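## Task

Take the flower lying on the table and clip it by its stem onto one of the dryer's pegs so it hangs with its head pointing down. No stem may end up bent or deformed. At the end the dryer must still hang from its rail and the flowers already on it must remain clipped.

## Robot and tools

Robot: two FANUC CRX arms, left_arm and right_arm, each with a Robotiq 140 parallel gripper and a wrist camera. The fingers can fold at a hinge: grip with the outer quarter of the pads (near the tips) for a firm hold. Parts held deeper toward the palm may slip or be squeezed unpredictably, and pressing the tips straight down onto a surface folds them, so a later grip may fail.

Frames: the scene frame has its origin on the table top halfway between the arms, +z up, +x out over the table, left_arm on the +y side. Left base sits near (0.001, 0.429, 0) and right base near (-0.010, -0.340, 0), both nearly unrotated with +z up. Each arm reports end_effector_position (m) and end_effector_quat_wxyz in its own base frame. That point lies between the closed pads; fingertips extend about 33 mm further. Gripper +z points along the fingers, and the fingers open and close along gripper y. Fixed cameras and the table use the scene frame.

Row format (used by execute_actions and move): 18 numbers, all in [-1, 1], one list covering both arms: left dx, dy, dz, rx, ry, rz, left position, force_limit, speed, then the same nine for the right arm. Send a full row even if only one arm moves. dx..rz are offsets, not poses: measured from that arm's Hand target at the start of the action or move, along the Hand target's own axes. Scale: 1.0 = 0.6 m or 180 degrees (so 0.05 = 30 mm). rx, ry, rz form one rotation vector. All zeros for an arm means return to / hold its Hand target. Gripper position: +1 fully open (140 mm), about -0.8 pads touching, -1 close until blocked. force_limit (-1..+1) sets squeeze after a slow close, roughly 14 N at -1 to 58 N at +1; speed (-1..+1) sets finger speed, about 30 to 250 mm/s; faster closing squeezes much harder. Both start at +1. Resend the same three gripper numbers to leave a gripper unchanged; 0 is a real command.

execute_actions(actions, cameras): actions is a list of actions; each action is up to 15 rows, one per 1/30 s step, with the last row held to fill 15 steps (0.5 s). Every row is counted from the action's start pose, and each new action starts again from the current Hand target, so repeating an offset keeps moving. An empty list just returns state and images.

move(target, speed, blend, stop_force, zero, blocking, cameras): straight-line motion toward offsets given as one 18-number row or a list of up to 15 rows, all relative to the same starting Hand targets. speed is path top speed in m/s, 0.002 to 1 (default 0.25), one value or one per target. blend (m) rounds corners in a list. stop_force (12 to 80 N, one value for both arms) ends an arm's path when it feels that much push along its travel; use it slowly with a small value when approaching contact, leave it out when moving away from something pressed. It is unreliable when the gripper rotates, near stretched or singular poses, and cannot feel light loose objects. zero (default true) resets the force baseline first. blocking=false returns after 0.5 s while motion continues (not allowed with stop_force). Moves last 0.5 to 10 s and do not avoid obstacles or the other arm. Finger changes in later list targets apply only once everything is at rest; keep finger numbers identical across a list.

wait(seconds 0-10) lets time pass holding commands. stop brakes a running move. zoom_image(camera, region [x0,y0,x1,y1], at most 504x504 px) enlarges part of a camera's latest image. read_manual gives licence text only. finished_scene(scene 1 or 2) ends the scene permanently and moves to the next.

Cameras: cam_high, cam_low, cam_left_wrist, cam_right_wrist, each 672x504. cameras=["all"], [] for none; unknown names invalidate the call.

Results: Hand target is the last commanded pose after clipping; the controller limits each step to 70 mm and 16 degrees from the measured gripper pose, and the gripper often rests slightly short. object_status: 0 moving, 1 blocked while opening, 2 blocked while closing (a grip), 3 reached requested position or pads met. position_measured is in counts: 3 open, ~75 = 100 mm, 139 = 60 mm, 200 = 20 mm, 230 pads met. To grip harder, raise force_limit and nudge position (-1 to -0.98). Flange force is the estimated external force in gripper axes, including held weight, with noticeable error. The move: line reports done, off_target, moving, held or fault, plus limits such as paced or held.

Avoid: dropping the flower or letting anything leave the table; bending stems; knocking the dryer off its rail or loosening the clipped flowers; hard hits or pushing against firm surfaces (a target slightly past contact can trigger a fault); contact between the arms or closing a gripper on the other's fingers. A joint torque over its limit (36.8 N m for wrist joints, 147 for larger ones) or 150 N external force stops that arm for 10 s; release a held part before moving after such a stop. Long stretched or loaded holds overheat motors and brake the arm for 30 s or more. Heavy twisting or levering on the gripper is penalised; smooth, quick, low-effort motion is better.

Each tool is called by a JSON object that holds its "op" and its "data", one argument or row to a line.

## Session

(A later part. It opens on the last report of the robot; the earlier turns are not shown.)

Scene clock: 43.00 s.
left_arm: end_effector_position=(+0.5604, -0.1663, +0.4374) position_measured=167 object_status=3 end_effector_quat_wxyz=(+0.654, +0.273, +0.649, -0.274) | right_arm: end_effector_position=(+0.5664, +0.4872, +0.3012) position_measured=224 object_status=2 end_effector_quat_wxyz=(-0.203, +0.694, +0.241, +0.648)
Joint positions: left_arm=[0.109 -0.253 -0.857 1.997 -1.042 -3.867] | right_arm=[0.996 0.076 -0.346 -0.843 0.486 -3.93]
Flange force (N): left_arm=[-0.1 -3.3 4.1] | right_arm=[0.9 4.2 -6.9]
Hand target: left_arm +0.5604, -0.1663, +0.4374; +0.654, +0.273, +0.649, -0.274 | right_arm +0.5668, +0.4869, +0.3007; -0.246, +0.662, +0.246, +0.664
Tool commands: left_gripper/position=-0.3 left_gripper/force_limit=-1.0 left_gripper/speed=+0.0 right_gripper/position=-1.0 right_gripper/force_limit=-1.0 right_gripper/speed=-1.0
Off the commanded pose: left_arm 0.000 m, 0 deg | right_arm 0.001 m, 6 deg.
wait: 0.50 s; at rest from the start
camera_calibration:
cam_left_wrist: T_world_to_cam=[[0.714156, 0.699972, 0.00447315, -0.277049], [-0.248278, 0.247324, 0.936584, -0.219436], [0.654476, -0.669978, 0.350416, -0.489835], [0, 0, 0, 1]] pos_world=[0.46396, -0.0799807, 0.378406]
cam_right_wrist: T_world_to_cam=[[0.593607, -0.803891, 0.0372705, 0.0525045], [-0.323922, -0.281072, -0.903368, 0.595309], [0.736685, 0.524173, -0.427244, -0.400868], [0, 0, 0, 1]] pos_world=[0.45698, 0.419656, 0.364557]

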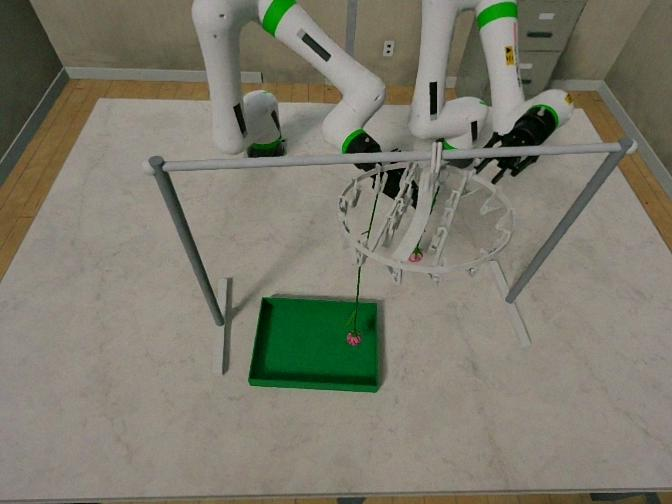

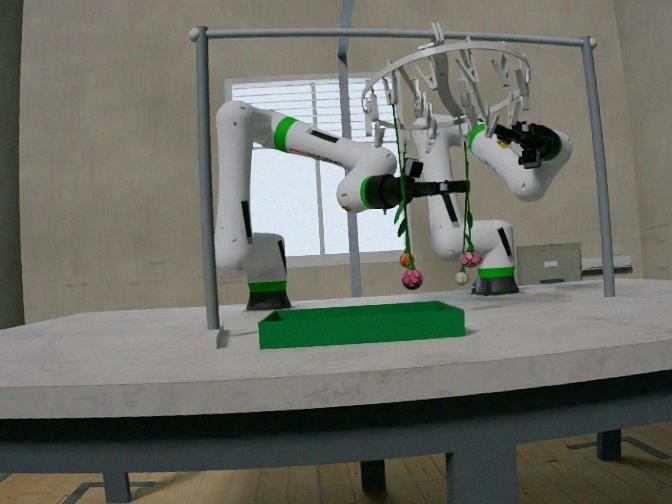

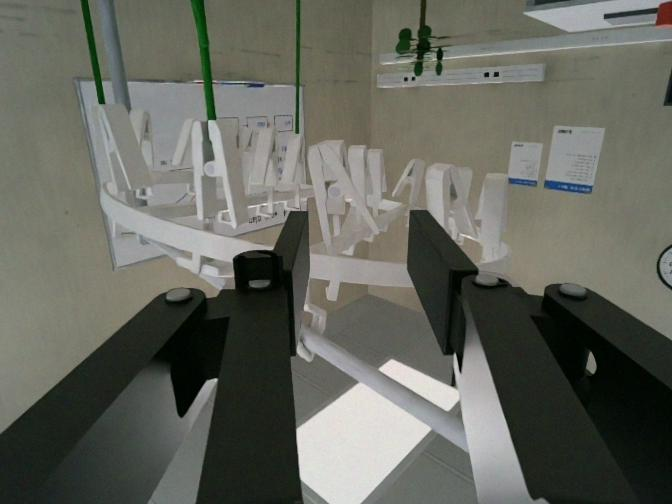

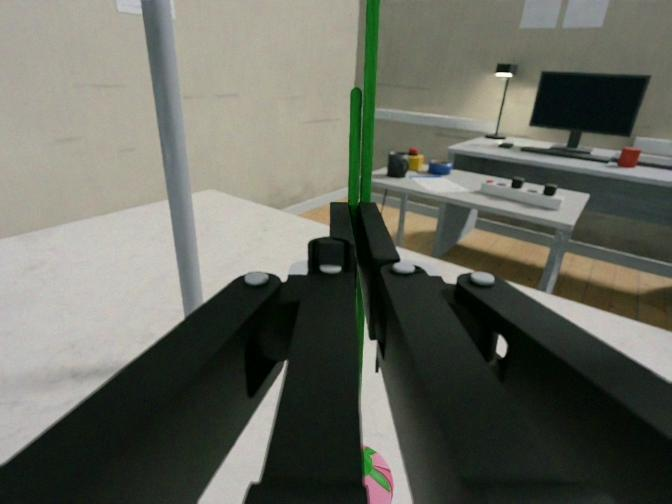

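{"op": "move", "data": {
  "target": [0,0,0,0,0,0,-0.3,-1,0,0,0,-0.17,0,0,0,-1,-1,-1],
  "speed": 0.08,
  "cameras": ["cam_low","cam_right_wrist"]
}}

Scene clock: 46.83 s.
left_arm: end_effector_position=(+0.5604, -0.1663, +0.4374) position_measured=167 object_status=3 end_effector_quat_wxyz=(+0.654, +0.273, +0.649, -0.274) | right_arm: end_effector_position=(+0.4890, +0.4206, +0.3010) position_measured=224 object_status=2 end_effector_quat_wxyz=(-0.217, +0.683, +0.244, +0.653)
Joint positions: left_arm=[0.109 -0.253 -0.857 1.997 -1.042 -3.867] | right_arm=[1.065 -0.178 -0.608 -0.86 0.541 -3.93]
Flange force (N): left_arm=[0.0 -2.3 4.3] | right_arm=no reading
Hand target: left_arm +0.5604, -0.1663, +0.4374; +0.654, +0.273, +0.649, -0.274 | right_arm +0.4894, +0.4204, +0.3005; -0.246, +0.662, +0.246, +0.664
Off the commanded pose: left_arm 0.000 m, 0 deg | right_arm 0.001 m, 4 deg.
joint sent to its limit (right arm) — joint 6 (wrist roll), lower limit. The joint targets are off in orientation, not in position.
move: off_target (right_arm)
camera_calibration:
cam_right_wrist: T_world_to_cam=[[0.612172, -0.790222, 0.0282025, 0.0328428], [-0.30336, -0.267647, -0.914515, 0.538965], [0.730218, 0.551285, -0.403567, -0.324368], [0, 0, 0, 1]] pos_world=[0.380255, 0.349025, 0.361061]
Images, in order (width x height): cam_low 672x504, cam_right_wrist 672x504.

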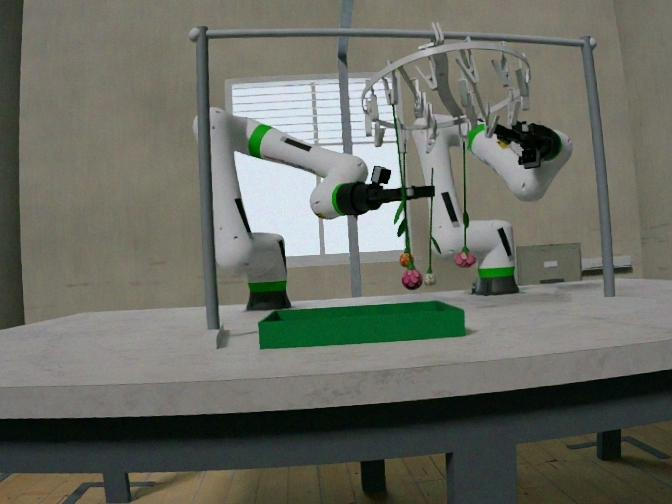

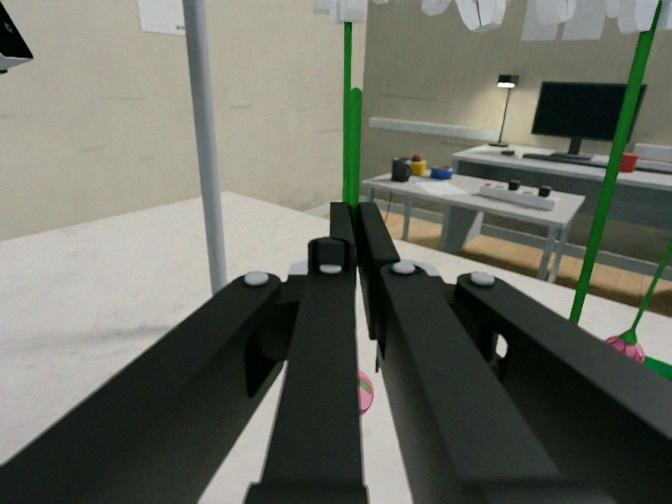

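{"op": "move", "data": {
  "target": [0,0.196,0.028,0.1656,0,0,-0.3,-1,0,0,0,0,0,0,0,-1,-1,-1],
  "speed": 0.2,
  "cameras": ["cam_high","cam_left_wrist"]
}}

{"op": "zoom_image", "data": {
  "camera": "cam_left_wrist",
  "region": [200, 60, 520, 300]
}}

Scene clock: 49.10 s.
left_arm: end_effector_position=(+0.6561, -0.0959, +0.4378) position_measured=167 object_status=3 end_effector_quat_wxyz=(+0.562, +0.433, +0.557, -0.432) | right_arm: end_effector_position=(+0.4890, +0.4206, +0.3010) position_measured=224 object_status=2 end_effector_quat_wxyz=(-0.217, +0.683, +0.244, +0.653)
Joint positions: left_arm=[0.433 0.466 -0.086 1.481 -1.725 -3.705] | right_arm=[1.065 -0.178 -0.608 -0.86 0.541 -3.93]
Flange force (N): left_arm=[-1.5 -4.5 1.6] | right_arm=no reading
Hand target: left_arm +0.6562, -0.0960, +0.4378; +0.562, +0.433, +0.557, -0.432 | right_arm +0.4894, +0.4204, +0.3005; -0.246, +0.662, +0.246, +0.664
Off the commanded pose: left_arm 0.000 m, 0 deg | right_arm 0.001 m, 4 deg.
joint sent to its limit (right arm) — joint 6 (wrist roll), lower limit. The joint targets are off in orientation, not in position.
move: off_target (right_arm)
camera_calibration:
cam_left_wrist: T_world_to_cam=[[0.967563, 0.252514, 0.00759519, -0.605287], [-0.09495, 0.335633, 0.937195, -0.305875], [0.234106, -0.907517, 0.348722, -0.251597], [0, 0, 0, 1]] pos_world=[0.615511, 0.0271764, 0.378999]
Images, in order (width x height): cam_high 672x504, cam_left_wrist 672x504.

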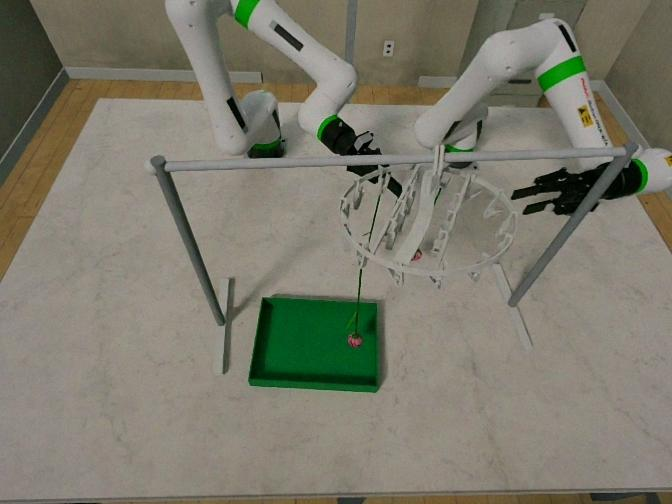

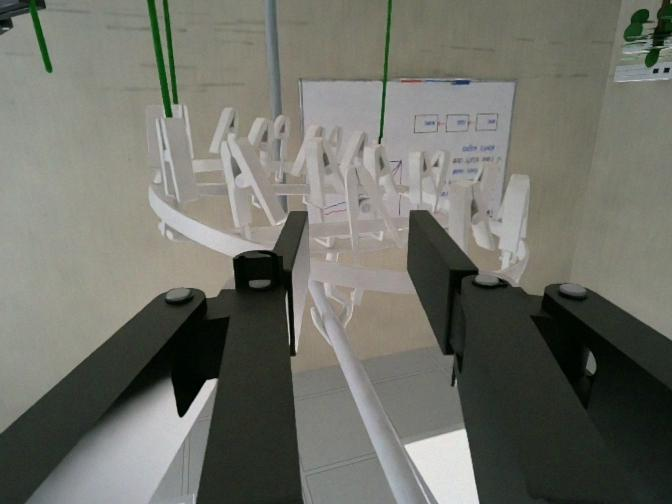

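Scaled by 1.575.

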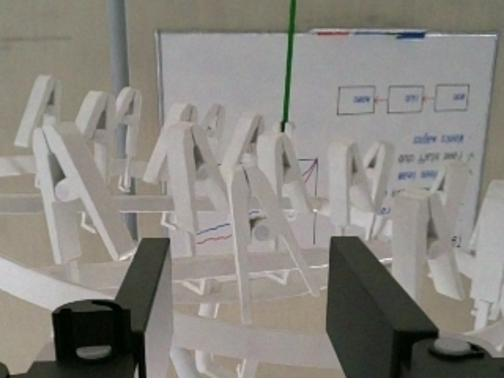

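{"op": "move", "data": {
  "target": [-0.0253,0.0233,0.075,0,0,0,-0.3,-1,0,0,0,0,0,0,0,-1,-1,-1],
  "speed": 0.1,
  "cameras": ["cam_left_wrist"]
}}

{"op": "zoom_image", "data": {
  "camera": "cam_left_wrist",
  "region": [240, 60, 460, 300]
}}

Scene clock: 51.13 s.
left_arm: end_effector_position=(+0.6810, -0.1359, +0.4532) position_measured=167 object_status=3 end_effector_quat_wxyz=(+0.562, +0.433, +0.557, -0.432) | right_arm: end_effector_position=(+0.4889, +0.4206, +0.3010) position_measured=224 object_status=2 end_effector_quat_wxyz=(-0.217, +0.683, +0.244, +0.653)
Joint positions: left_arm=[0.349 0.477 -0.036 1.529 -1.654 -3.661] | right_arm=[1.065 -0.178 -0.608 -0.86 0.541 -3.93]
Flange force (N): left_arm=[-1.8 -3.3 1.8] | right_arm=no reading
Hand target: left_arm +0.6810, -0.1359, +0.4532; +0.562, +0.433, +0.557, -0.432 | right_arm +0.4894, +0.4204, +0.3005; -0.246, +0.662, +0.246, +0.664
Off the commanded pose: left_arm 0.000 m, 0 deg | right_arm 0.001 m, 4 deg.
joint sent to its limit (right arm) — joint 6 (wrist roll), lower limit. The joint targets are off in orientation, not in position.
move: off_target (right_arm)
camera_calibration:
cam_left_wrist: T_world_to_cam=[[0.967618, 0.252306, 0.00756976, -0.619397], [-0.0948586, 0.335674, 0.93719, -0.30454], [0.233917, -0.90756, 0.348738, -0.299074], [0, 0, 0, 1]] pos_world=[0.64041, -0.0129239, 0.394399]
Images, in order (width x height): cam_left_wrist 672x504.

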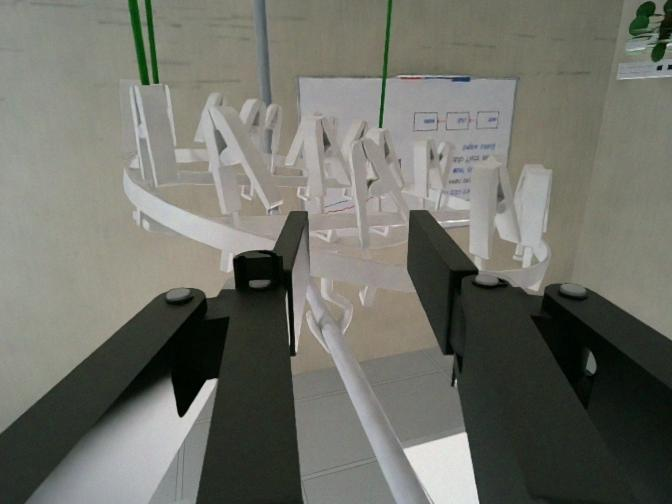

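Scaled by 2.100.

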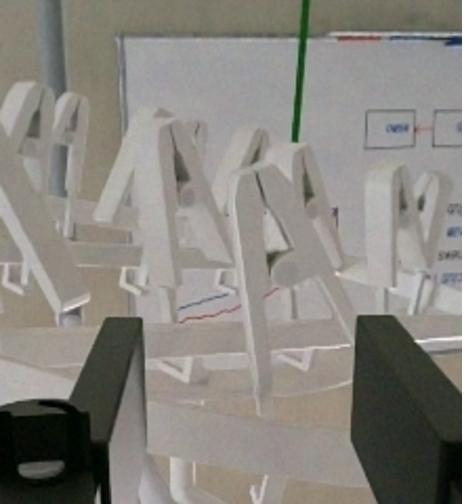

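{"op": "wait", "data": {
  "seconds": 1,
  "cameras": ["cam_left_wrist","cam_high"]
}}

{"op": "zoom_image", "data": {
  "camera": "cam_left_wrist",
  "region": [240, 60, 460, 300]
}}

Scene clock: 52.87 s.
left_arm: end_effector_position=(+0.6810, -0.1359, +0.4533) position_measured=167 object_status=3 end_effector_quat_wxyz=(+0.562, +0.433, +0.557, -0.432) | right_arm: end_effector_position=(+0.4890, +0.4206, +0.3010) position_measured=224 object_status=2 end_effector_quat_wxyz=(-0.217, +0.683, +0.244, +0.653)
Joint positions: left_arm=[0.349 0.477 -0.036 1.529 -1.654 -3.661] | right_arm=[1.065 -0.178 -0.608 -0.86 0.541 -3.93]
Flange force (N): left_arm=[-1.4 -3.9 1.7] | right_arm=no reading
Hand target: left_arm +0.6810, -0.1359, +0.4532; +0.562, +0.433, +0.557, -0.432 | right_arm +0.4894, +0.4204, +0.3005; -0.246, +0.662, +0.246, +0.664
Tool commands: left_gripper/position=-0.3 left_gripper/force_limit=-1.0 left_gripper/speed=+0.0 right_gripper/position=-1.0 right_gripper/force_limit=-1.0 right_gripper/speed=-1.0
Off the commanded pose: left_arm 0.000 m, 0 deg | right_arm 0.001 m, 4 deg.
wait: 1.00 s; at rest from the start
camera_calibration:
cam_left_wrist: T_world_to_cam=[[0.967618, 0.252306, 0.00756976, -0.619397], [-0.0948586, 0.335674, 0.93719, -0.30454], [0.233917, -0.90756, 0.348738, -0.299074], [0, 0, 0, 1]] pos_world=[0.64041, -0.0129239, 0.394399]
Images, in order (width x height): cam_high 672x504, cam_left_wrist 672x504.

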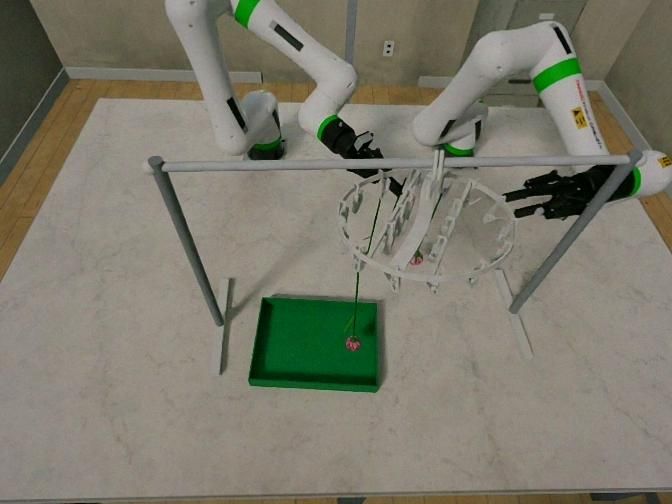

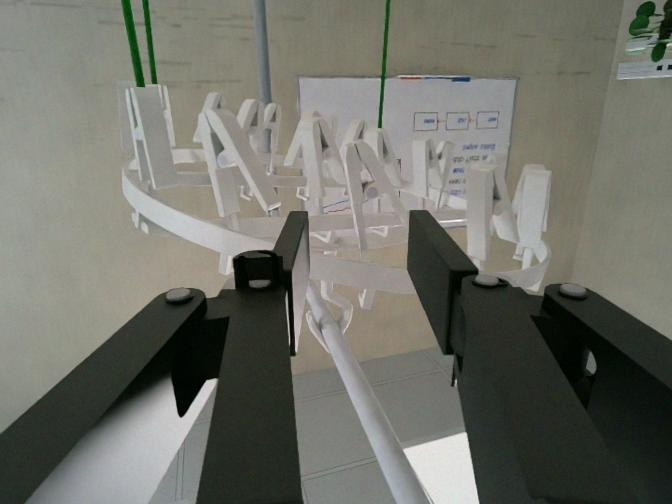

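Scaled by 2.100.

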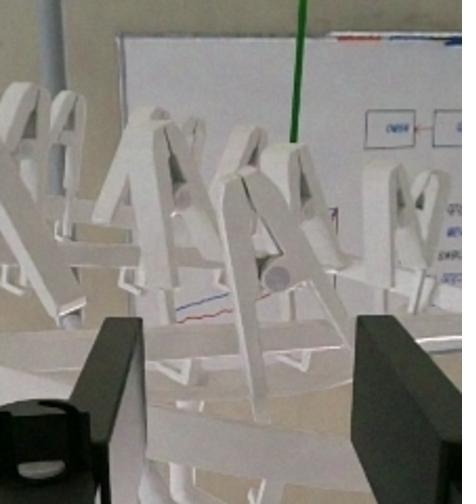

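{"op": "move", "data": {
  "target": [0,-0.018,-0.058,-0.061,0,0,-0.3,-1,0,0,0,0,0,0,0,-1,-1,-1],
  "speed": 0.08,
  "cameras": ["all"]
}}

{"op": "zoom_image", "data": {
  "camera": "cam_left_wrist",
  "region": [240, 60, 460, 300]
}}

{"op": "zoom_image", "data": {
  "camera": "cam_high",
  "region": [330, 130, 672, 386]
}}

Scene clock: 57.00 s.
left_arm: end_effector_position=(+0.6617, -0.1050, +0.4530) position_measured=167 object_status=3 end_effector_quat_wxyz=(+0.601, +0.377, +0.596, -0.377) | right_arm: end_effector_position=(+0.4890, +0.4206, +0.3010) position_measured=224 object_status=2 end_effector_quat_wxyz=(-0.217, +0.683, +0.244, +0.653)
Joint positions: left_arm=[0.395 0.299 -0.279 1.604 -1.531 -3.724] | right_arm=[1.065 -0.178 -0.608 -0.86 0.541 -3.93]
Flange force (N): left_arm=[-1.6 -1.3 2.3] | right_arm=no reading
Hand target: left_arm +0.6617, -0.1050, +0.4530; +0.601, +0.377, +0.596, -0.377 | right_arm +0.4894, +0.4204, +0.3005; -0.246, +0.662, +0.246, +0.664
Off the commanded pose: left_arm 0.000 m, 0 deg | right_arm 0.001 m, 4 deg.
joint sent to its limit (right arm) — joint 6 (wrist roll), lower limit. The joint targets are off in orientation, not in position.
move: off_target (right_arm)
camera_calibration:
cam_left_wrist: T_world_to_cam=[[0.9018, 0.432104, 0.00655703, -0.545715], [-0.15658, 0.312566, 0.936902, -0.278052], [0.40279, -0.845925, 0.349531, -0.371975], [0, 0, 0, 1]] pos_world=[0.598416, 0.00805265, 0.394102]
cam_right_wrist: T_world_to_cam=[[0.612211, -0.790186, 0.0283329, 0.0327686], [-0.303208, -0.267708, -0.914548, 0.53894], [0.730248, 0.551306, -0.403484, -0.324417], [0, 0, 0, 1]] pos_world=[0.380254, 0.349025, 0.361061]

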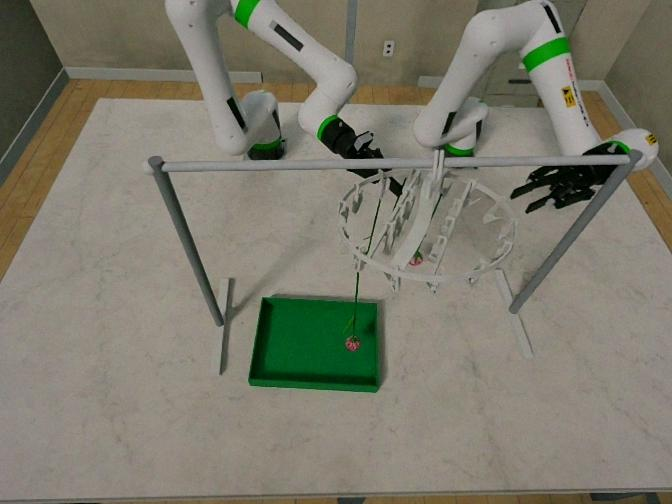

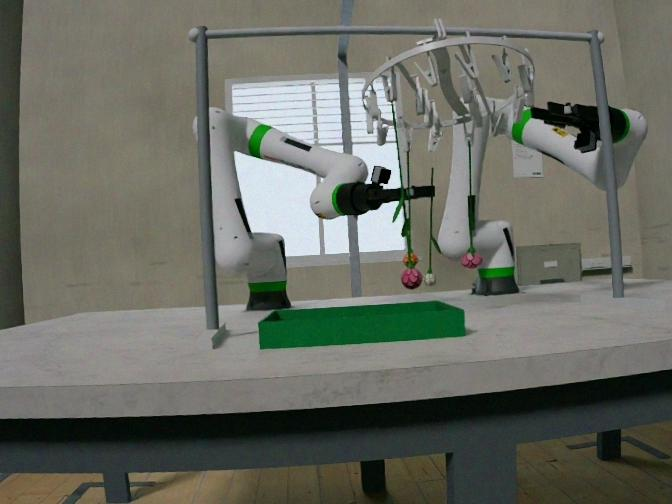

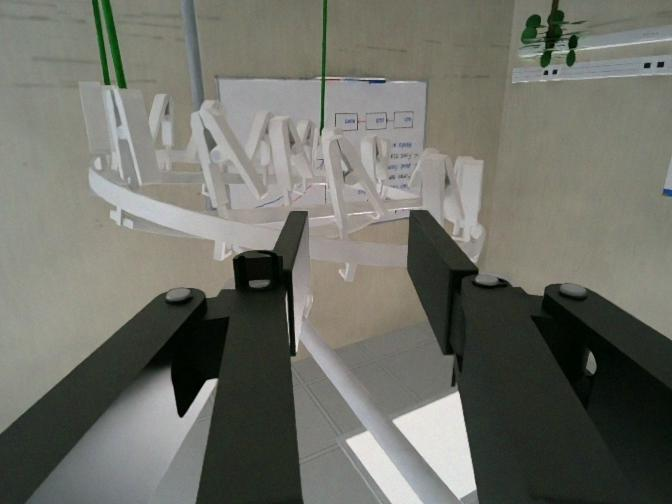

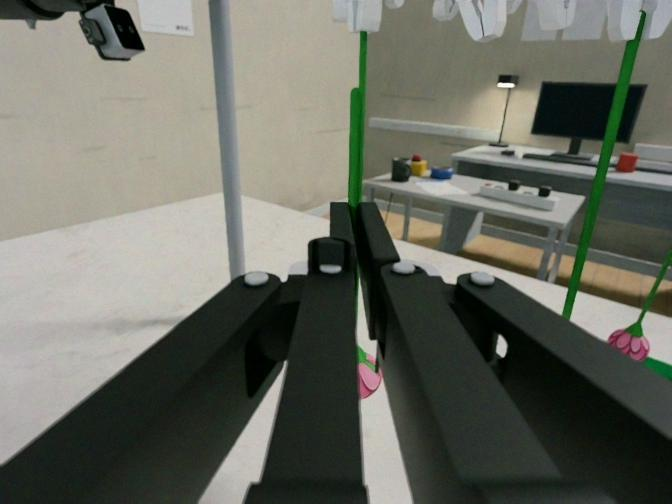

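Scaled by 2.100.

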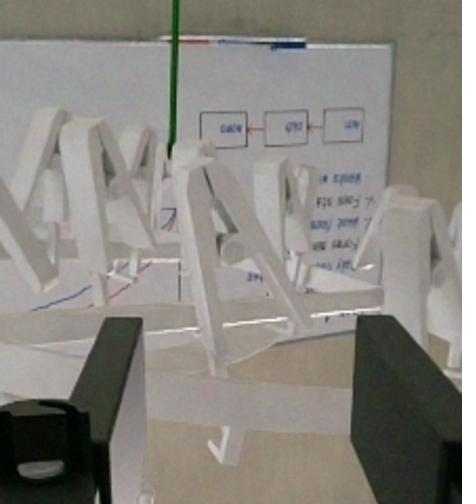

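Scaled by 1.474.

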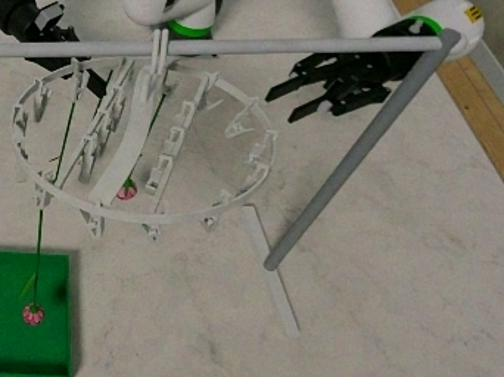

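{"op": "move", "data": {
  "target": [-0.005,0.0175,0.083,0,0,0,-0.24,-1,0,0,0,0,0,0,0,-1,-1,-1],
  "speed": 0.08,
  "cameras": ["cam_left_wrist","cam_high"]
}}

{"op": "zoom_image", "data": {
  "camera": "cam_left_wrist",
  "region": [240, 60, 460, 300]
}}

Scene clock: 58.83 s.
left_arm: end_effector_position=(+0.6927, -0.1453, +0.4564) position_measured=159 object_status=3 end_effector_quat_wxyz=(+0.601, +0.377, +0.596, -0.377) | right_arm: end_effector_position=(+0.4889, +0.4206, +0.3010) position_measured=224 object_status=2 end_effector_quat_wxyz=(-0.217, +0.683, +0.244, +0.653)
Joint positions: left_arm=[0.297 0.331 -0.228 1.656 -1.446 -3.711] | right_arm=[1.065 -0.178 -0.608 -0.86 0.541 -3.93]
Flange force (N): left_arm=[-1.5 -1.0 2.2] | right_arm=no reading
Hand target: left_arm +0.6927, -0.1454, +0.4564; +0.601, +0.377, +0.596, -0.377 | right_arm +0.4894, +0.4204, +0.3005; -0.246, +0.662, +0.246, +0.664
Off the commanded pose: left_arm 0.000 m, 0 deg | right_arm 0.001 m, 4 deg.
joint sent to its limit (right arm) — joint 6 (wrist roll), lower limit. The joint targets are off in orientation, not in position.
move: off_target (right_arm)
camera_calibration:
cam_left_wrist: T_world_to_cam=[[0.901806, 0.432091, 0.00651661, -0.556224], [-0.156542, 0.312584, 0.936902, -0.263686], [0.40279, -0.845925, 0.34953, -0.41979], [0, 0, 0, 1]] pos_world=[0.629416, -0.0323475, 0.397402]
Images, in order (width x height): cam_high 672x504, cam_left_wrist 672x504.

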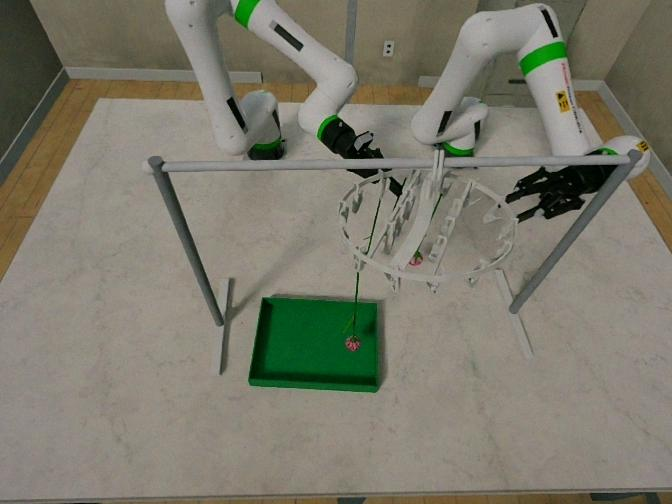

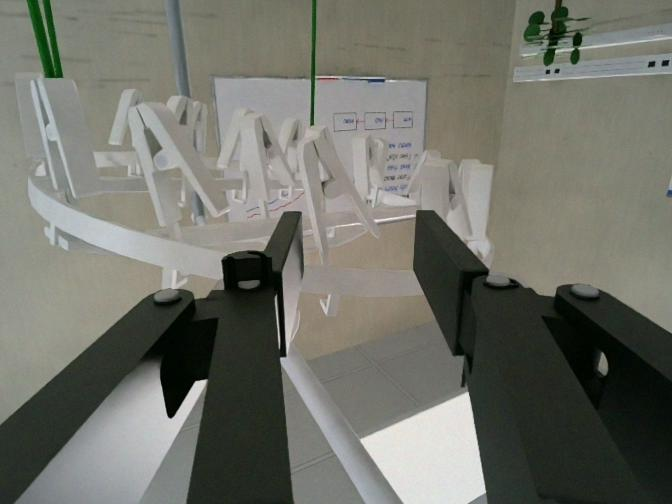

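Scaled by 2.100.

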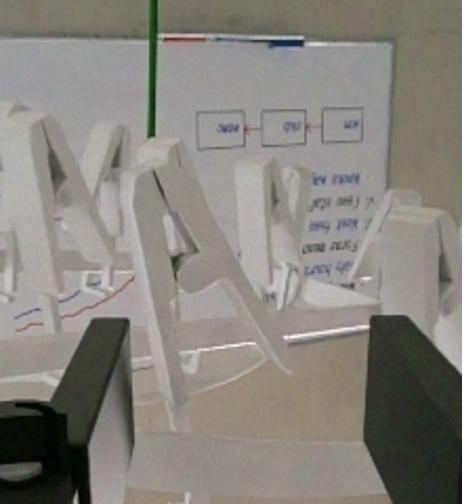

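{"op": "move", "data": {
  "target": [0,0,0.0587,0,0,0,-0.24,-1,0,0,0,0,0,0,0,-1,-1,-1],
  "speed": 0.05,
  "cameras": ["cam_left_wrist","cam_high"]
}}

{"op": "zoom_image", "data": {
  "camera": "cam_left_wrist",
  "region": [240, 60, 460, 300]
}}

Scene clock: 60.20 s.
left_arm: end_effector_position=(+0.7079, -0.1771, +0.4566) position_measured=159 object_status=3 end_effector_quat_wxyz=(+0.601, +0.377, +0.596, -0.377) | right_arm: end_effector_position=(+0.4890, +0.4206, +0.3010) position_measured=224 object_status=2 end_effector_quat_wxyz=(-0.217, +0.683, +0.244, +0.653)
Joint positions: left_arm=[0.227 0.345 -0.209 1.693 -1.387 -3.711] | right_arm=[1.065 -0.178 -0.608 -0.86 0.541 -3.93]
Flange force (N): left_arm=[-1.2 -1.5 2.3] | right_arm=no reading
Hand target: left_arm +0.7079, -0.1771, +0.4566; +0.601, +0.377, +0.596, -0.377 | right_arm +0.4894, +0.4204, +0.3005; -0.246, +0.662, +0.246, +0.664
Off the commanded pose: left_arm 0.000 m, 0 deg | right_arm 0.001 m, 4 deg.
joint sent to its limit (right arm) — joint 6 (wrist roll), lower limit. The joint targets are off in orientation, not in position.
move: off_target (right_arm)
camera_calibration:
cam_left_wrist: T_world_to_cam=[[0.901843, 0.432015, 0.00654728, -0.556276], [-0.156547, 0.312597, 0.936897, -0.251579], [0.402707, -0.845959, 0.349544, -0.452752], [0, 0, 0, 1]] pos_world=[0.644616, -0.0640476, 0.397602]
Images, in order (width x height): cam_high 672x504, cam_left_wrist 672x504.

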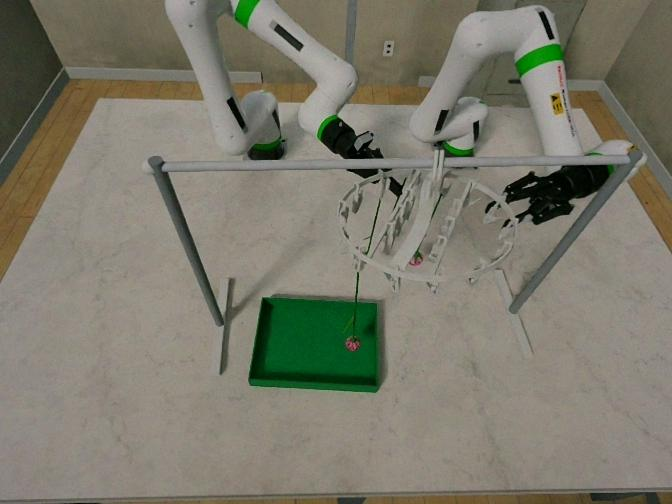

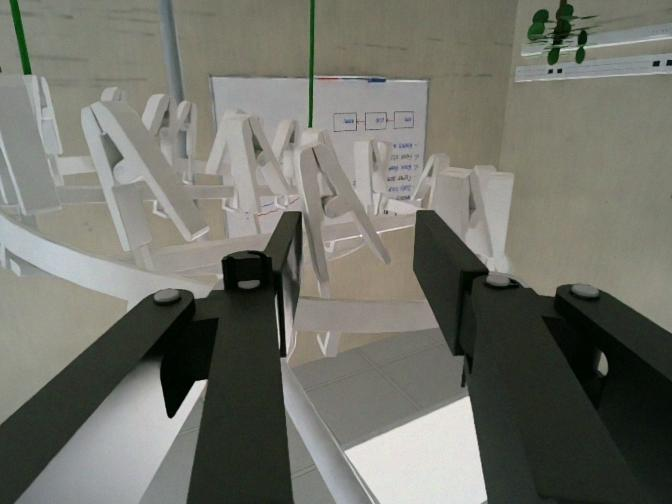

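Scaled by 2.100.

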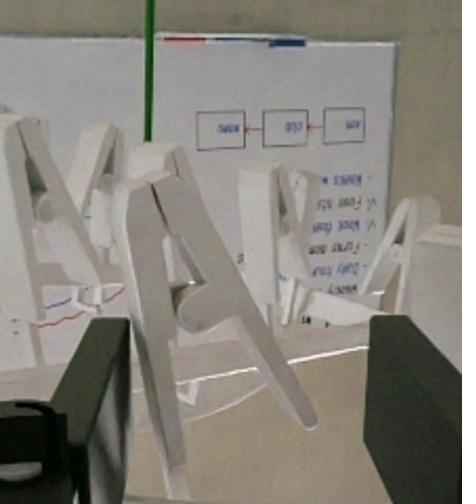

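{"op": "move", "data": {
  "target": [
    [0,0,0.021,0,0,0,-0.24,-1,0,0,0,0,0,0,0,-1,-1,-1],
    [0,0,0.021,0,0,0,-0.6,-1,-1,0,0,0,0,0,0,-1,-1,-1]
  ],
  "speed": 0.05,
  "cameras": ["cam_left_wrist"]
}}

{"op": "zoom_image", "data": {
  "camera": "cam_left_wrist",
  "region": [240, 60, 460, 300]
}}

Scene clock: 62.97 s.
left_arm: end_effector_position=(+0.7134, -0.1885, +0.4566) position_measured=198 object_status=0 end_effector_quat_wxyz=(+0.601, +0.377, +0.596, -0.377) | right_arm: end_effector_position=(+0.4890, +0.4206, +0.3010) position_measured=224 object_status=2 end_effector_quat_wxyz=(-0.217, +0.683, +0.244, +0.653)
Joint positions: left_arm=[0.203 0.351 -0.201 1.706 -1.367 -3.711] | right_arm=[1.065 -0.178 -0.608 -0.86 0.541 -3.93]
Flange force (N): left_arm=[-1.6 -1.9 2.2] | right_arm=no reading
Hand target: left_arm +0.7134, -0.1885, +0.4566; +0.601, +0.377, +0.596, -0.377 | right_arm +0.4894, +0.4204, +0.3005; -0.246, +0.662, +0.246, +0.664
Off the commanded pose: left_arm 0.000 m, 0 deg | right_arm 0.001 m, 4 deg.
joint sent to its limit (right arm) — joint 6 (wrist roll), lower limit. The joint targets are off in orientation, not in position.
move: off_target (right_arm)
camera_calibration:
cam_left_wrist: T_world_to_cam=[[0.901836, 0.432028, 0.0065877, -0.556233], [-0.156586, 0.312579, 0.936897, -0.247239], [0.402706, -0.845959, 0.349544, -0.464606], [0, 0, 0, 1]] pos_world=[0.650016, -0.0754475, 0.397702]
Images, in order (width x height): cam_left_wrist 672x504.

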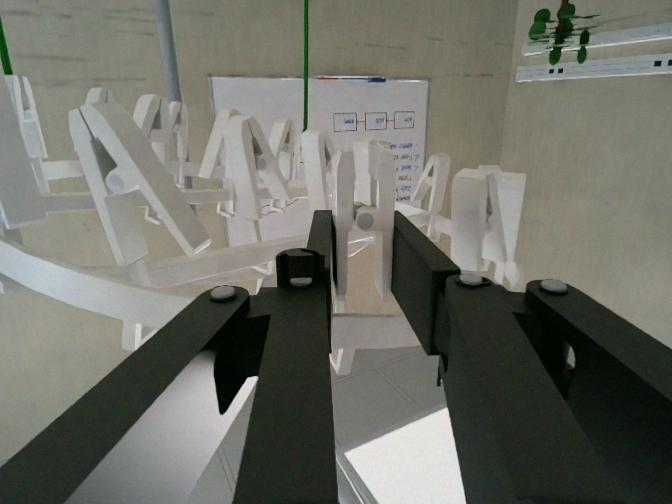

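Scaled by 2.100.

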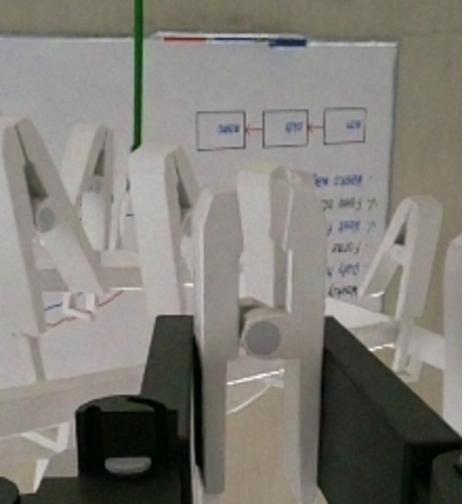

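{"op": "move", "data": {
  "target": [0,0,0,0,0,0,-0.63,-1,-1,0,0,0,0,0,0,-1,-1,-1],
  "cameras": ["all"]
}}

{"op": "zoom_image", "data": {
  "camera": "cam_left_wrist",
  "region": [240, 60, 460, 300]
}}

{"op": "zoom_image", "data": {
  "camera": "cam_high",
  "region": [320, 130, 600, 300]
}}

Scene clock: 63.97 s.
left_arm: end_effector_position=(+0.7134, -0.1885, +0.4566) position_measured=198 object_status=2 end_effector_quat_wxyz=(+0.601, +0.377, +0.596, -0.377) | right_arm: end_effector_position=(+0.4889, +0.4205, +0.3011) position_measured=224 object_status=2 end_effector_quat_wxyz=(-0.217, +0.683, +0.244, +0.653)
Joint positions: left_arm=[0.203 0.351 -0.201 1.706 -1.367 -3.711] | right_arm=[1.065 -0.178 -0.608 -0.86 0.541 -3.93]
Flange force (N): left_arm=[-1.6 -1.8 2.3] | right_arm=no reading
Hand target: left_arm +0.7134, -0.1885, +0.4566; +0.601, +0.377, +0.596, -0.377 | right_arm +0.4894, +0.4204, +0.3005; -0.246, +0.662, +0.246, +0.664
Off the commanded pose: left_arm 0.000 m, 0 deg | right_arm 0.001 m, 4 deg.
joint sent to its limit (right arm) — joint 6 (wrist roll), lower limit. The joint targets are off in orientation, not in position.
move: off_target (right_arm)
camera_calibration:
cam_left_wrist: T_world_to_cam=[[0.901836, 0.432028, 0.0065877, -0.556233], [-0.156586, 0.312579, 0.936897, -0.247239], [0.402706, -0.845959, 0.349544, -0.464606], [0, 0, 0, 1]] pos_world=[0.650016, -0.0754475, 0.397702]
cam_right_wrist: T_world_to_cam=[[0.612243, -0.790166, 0.0282275, 0.0327844], [-0.303171, -0.267578, -0.914598, 0.53899], [0.730237, 0.551399, -0.403378, -0.324443], [0, 0, 0, 1]] pos_world=[0.380254, 0.349024, 0.361161]

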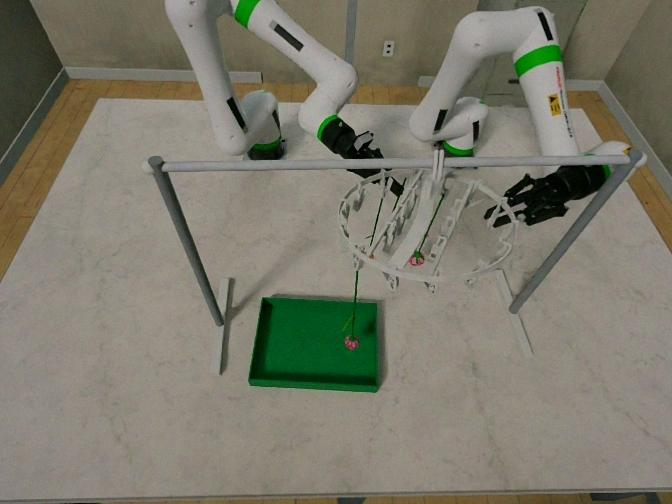

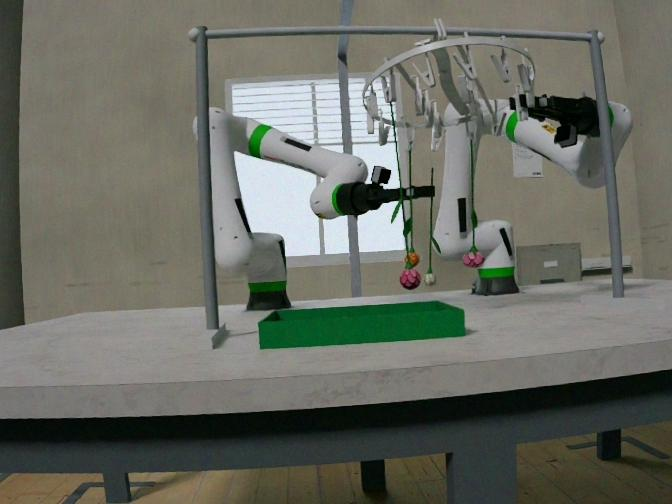

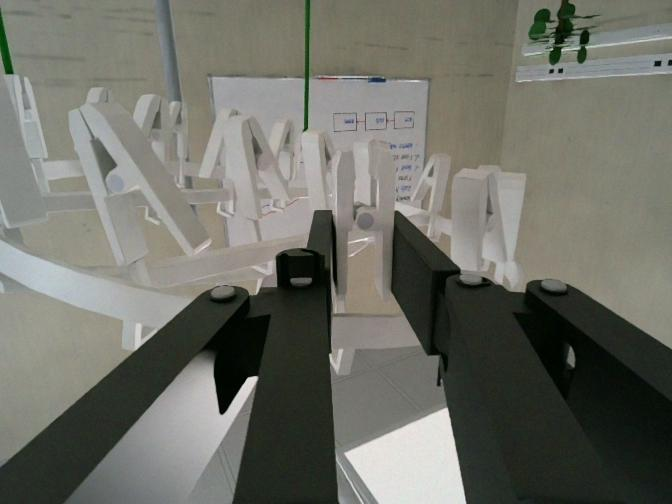

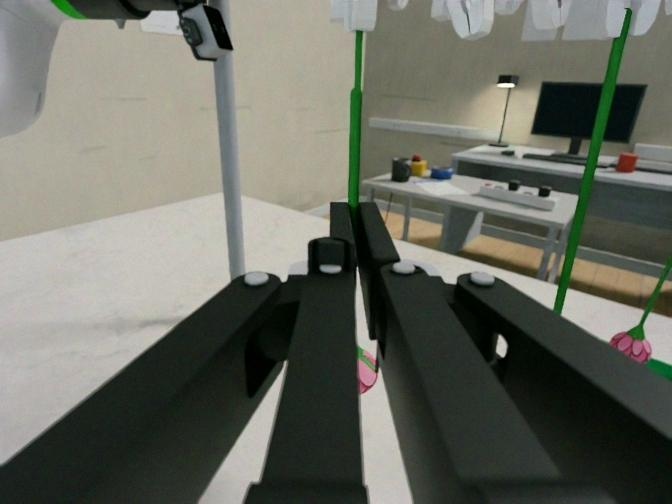

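Scaled by 2.100.

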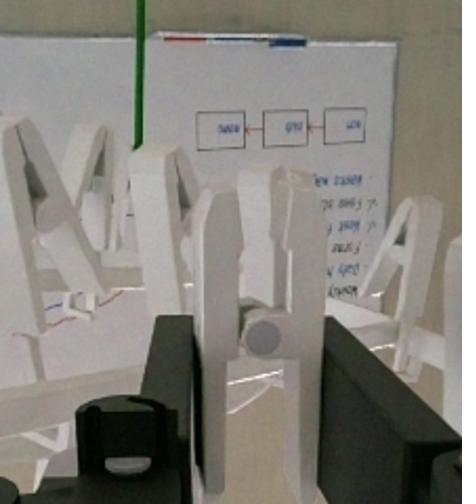

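Scaled by 1.800.

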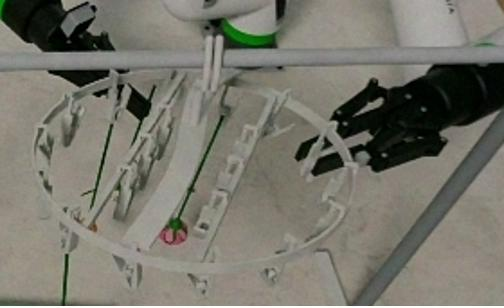

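{"op": "move", "data": {
  "target": [
    [0,0,0,0,0,0,-0.63,-1,-1,0,-0.2143,0.2097,-0.061,0,0,-1,-1,-1],
    [0,0,0,0,0,0,-0.63,-1,-1,0,-0.032,0.4045,-0.283,0,0,-1,-1,-1]
  ],
  "speed": 0.15,
  "blend": 0.03,
  "cameras": ["all"]
}}

{"op": "zoom_image", "data": {
  "camera": "cam_left_wrist",
  "region": [200, 0, 500, 280]
}}

Scene clock: 68.50 s.
left_arm: end_effector_position=(+0.7134, -0.1885, +0.4566) position_measured=198 object_status=2 end_effector_quat_wxyz=(+0.601, +0.377, +0.596, -0.377) | right_arm: end_effector_position=(+0.5378, +0.5982, +0.3007) position_measured=224 object_status=2 end_effector_quat_wxyz=(-0.127, +0.695, +0.125, +0.697)
Joint positions: left_arm=[0.203 0.351 -0.201 1.706 -1.367 -3.711] | right_arm=[1.234 0.383 0.032 -1.288 0.927 -3.59]
Flange force (N): left_arm=[-1.5 -1.8 2.2] | right_arm=[3.6 7.3 -5.4]
Hand target: left_arm +0.7134, -0.1885, +0.4566; +0.601, +0.377, +0.596, -0.377 | right_arm +0.5378, +0.5982, +0.3007; -0.127, +0.695, +0.125, +0.697 (not the last commanded pose)
Off the commanded pose: left_arm 0.000 m, 0 deg | right_arm 0.123 m, 31 deg.
move: held (right_arm; a check stopped the path); path passed 1 of 2 targets; limits=held
pose unreachable (right arm): on one or more control steps of this call, first in action 0 (counted from 0), this arm could not follow its commanded pose, so it was not sent that pose on those steps. It may still have moved: this result reports where it is.
cause: moving toward the commanded pose would bring a part of the arm too close to another arm (a part of this arm just beyond joint 4 (forearm roll) and a part of the left arm just beyond its joint 2 (shoulder)).
camera_calibration:
cam_left_wrist: T_world_to_cam=[[0.901854, 0.431991, 0.00660238, -0.556252], [-0.156573, 0.312553, 0.936907, -0.247254], [0.402672, -0.845987, 0.349516, -0.464574], [0, 0, 0, 1]] pos_world=[0.650016, -0.0754474, 0.397702]
cam_right_wrist: T_world_to_cam=[[0.345295, -0.938479, 0.00524611, 0.382539], [-0.329775, -0.126564, -0.935537, 0.53717], [0.878646, 0.321307, -0.353189, -0.415561], [0, 0, 0, 1]] pos_world=[0.410187, 0.560514, 0.353764]

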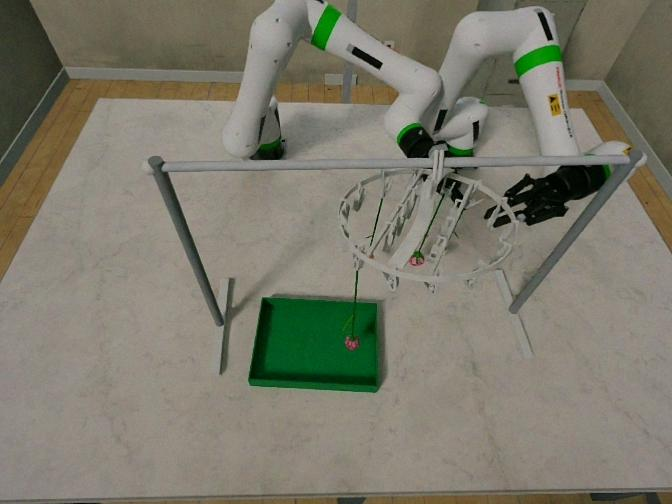

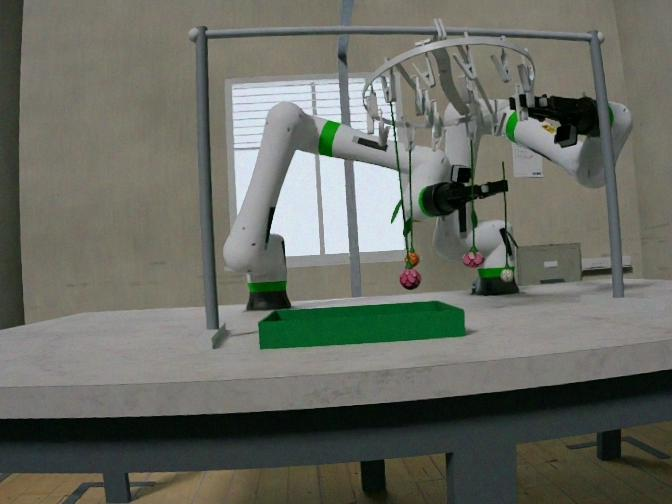

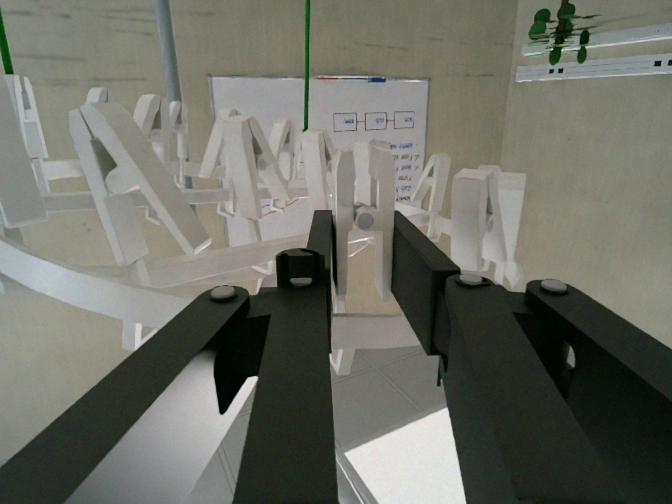

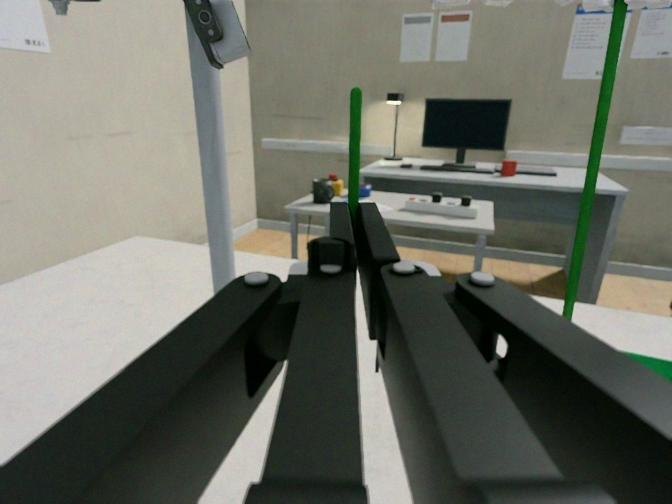

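Scaled by 1.680.

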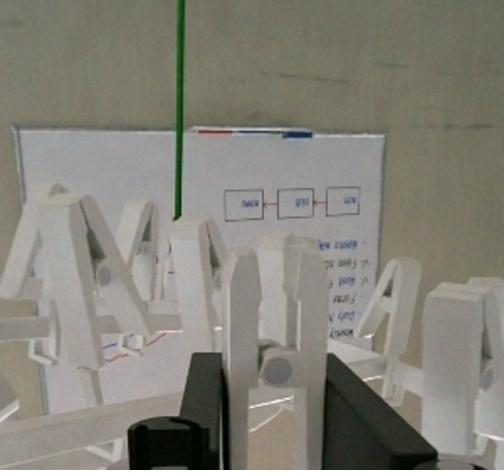

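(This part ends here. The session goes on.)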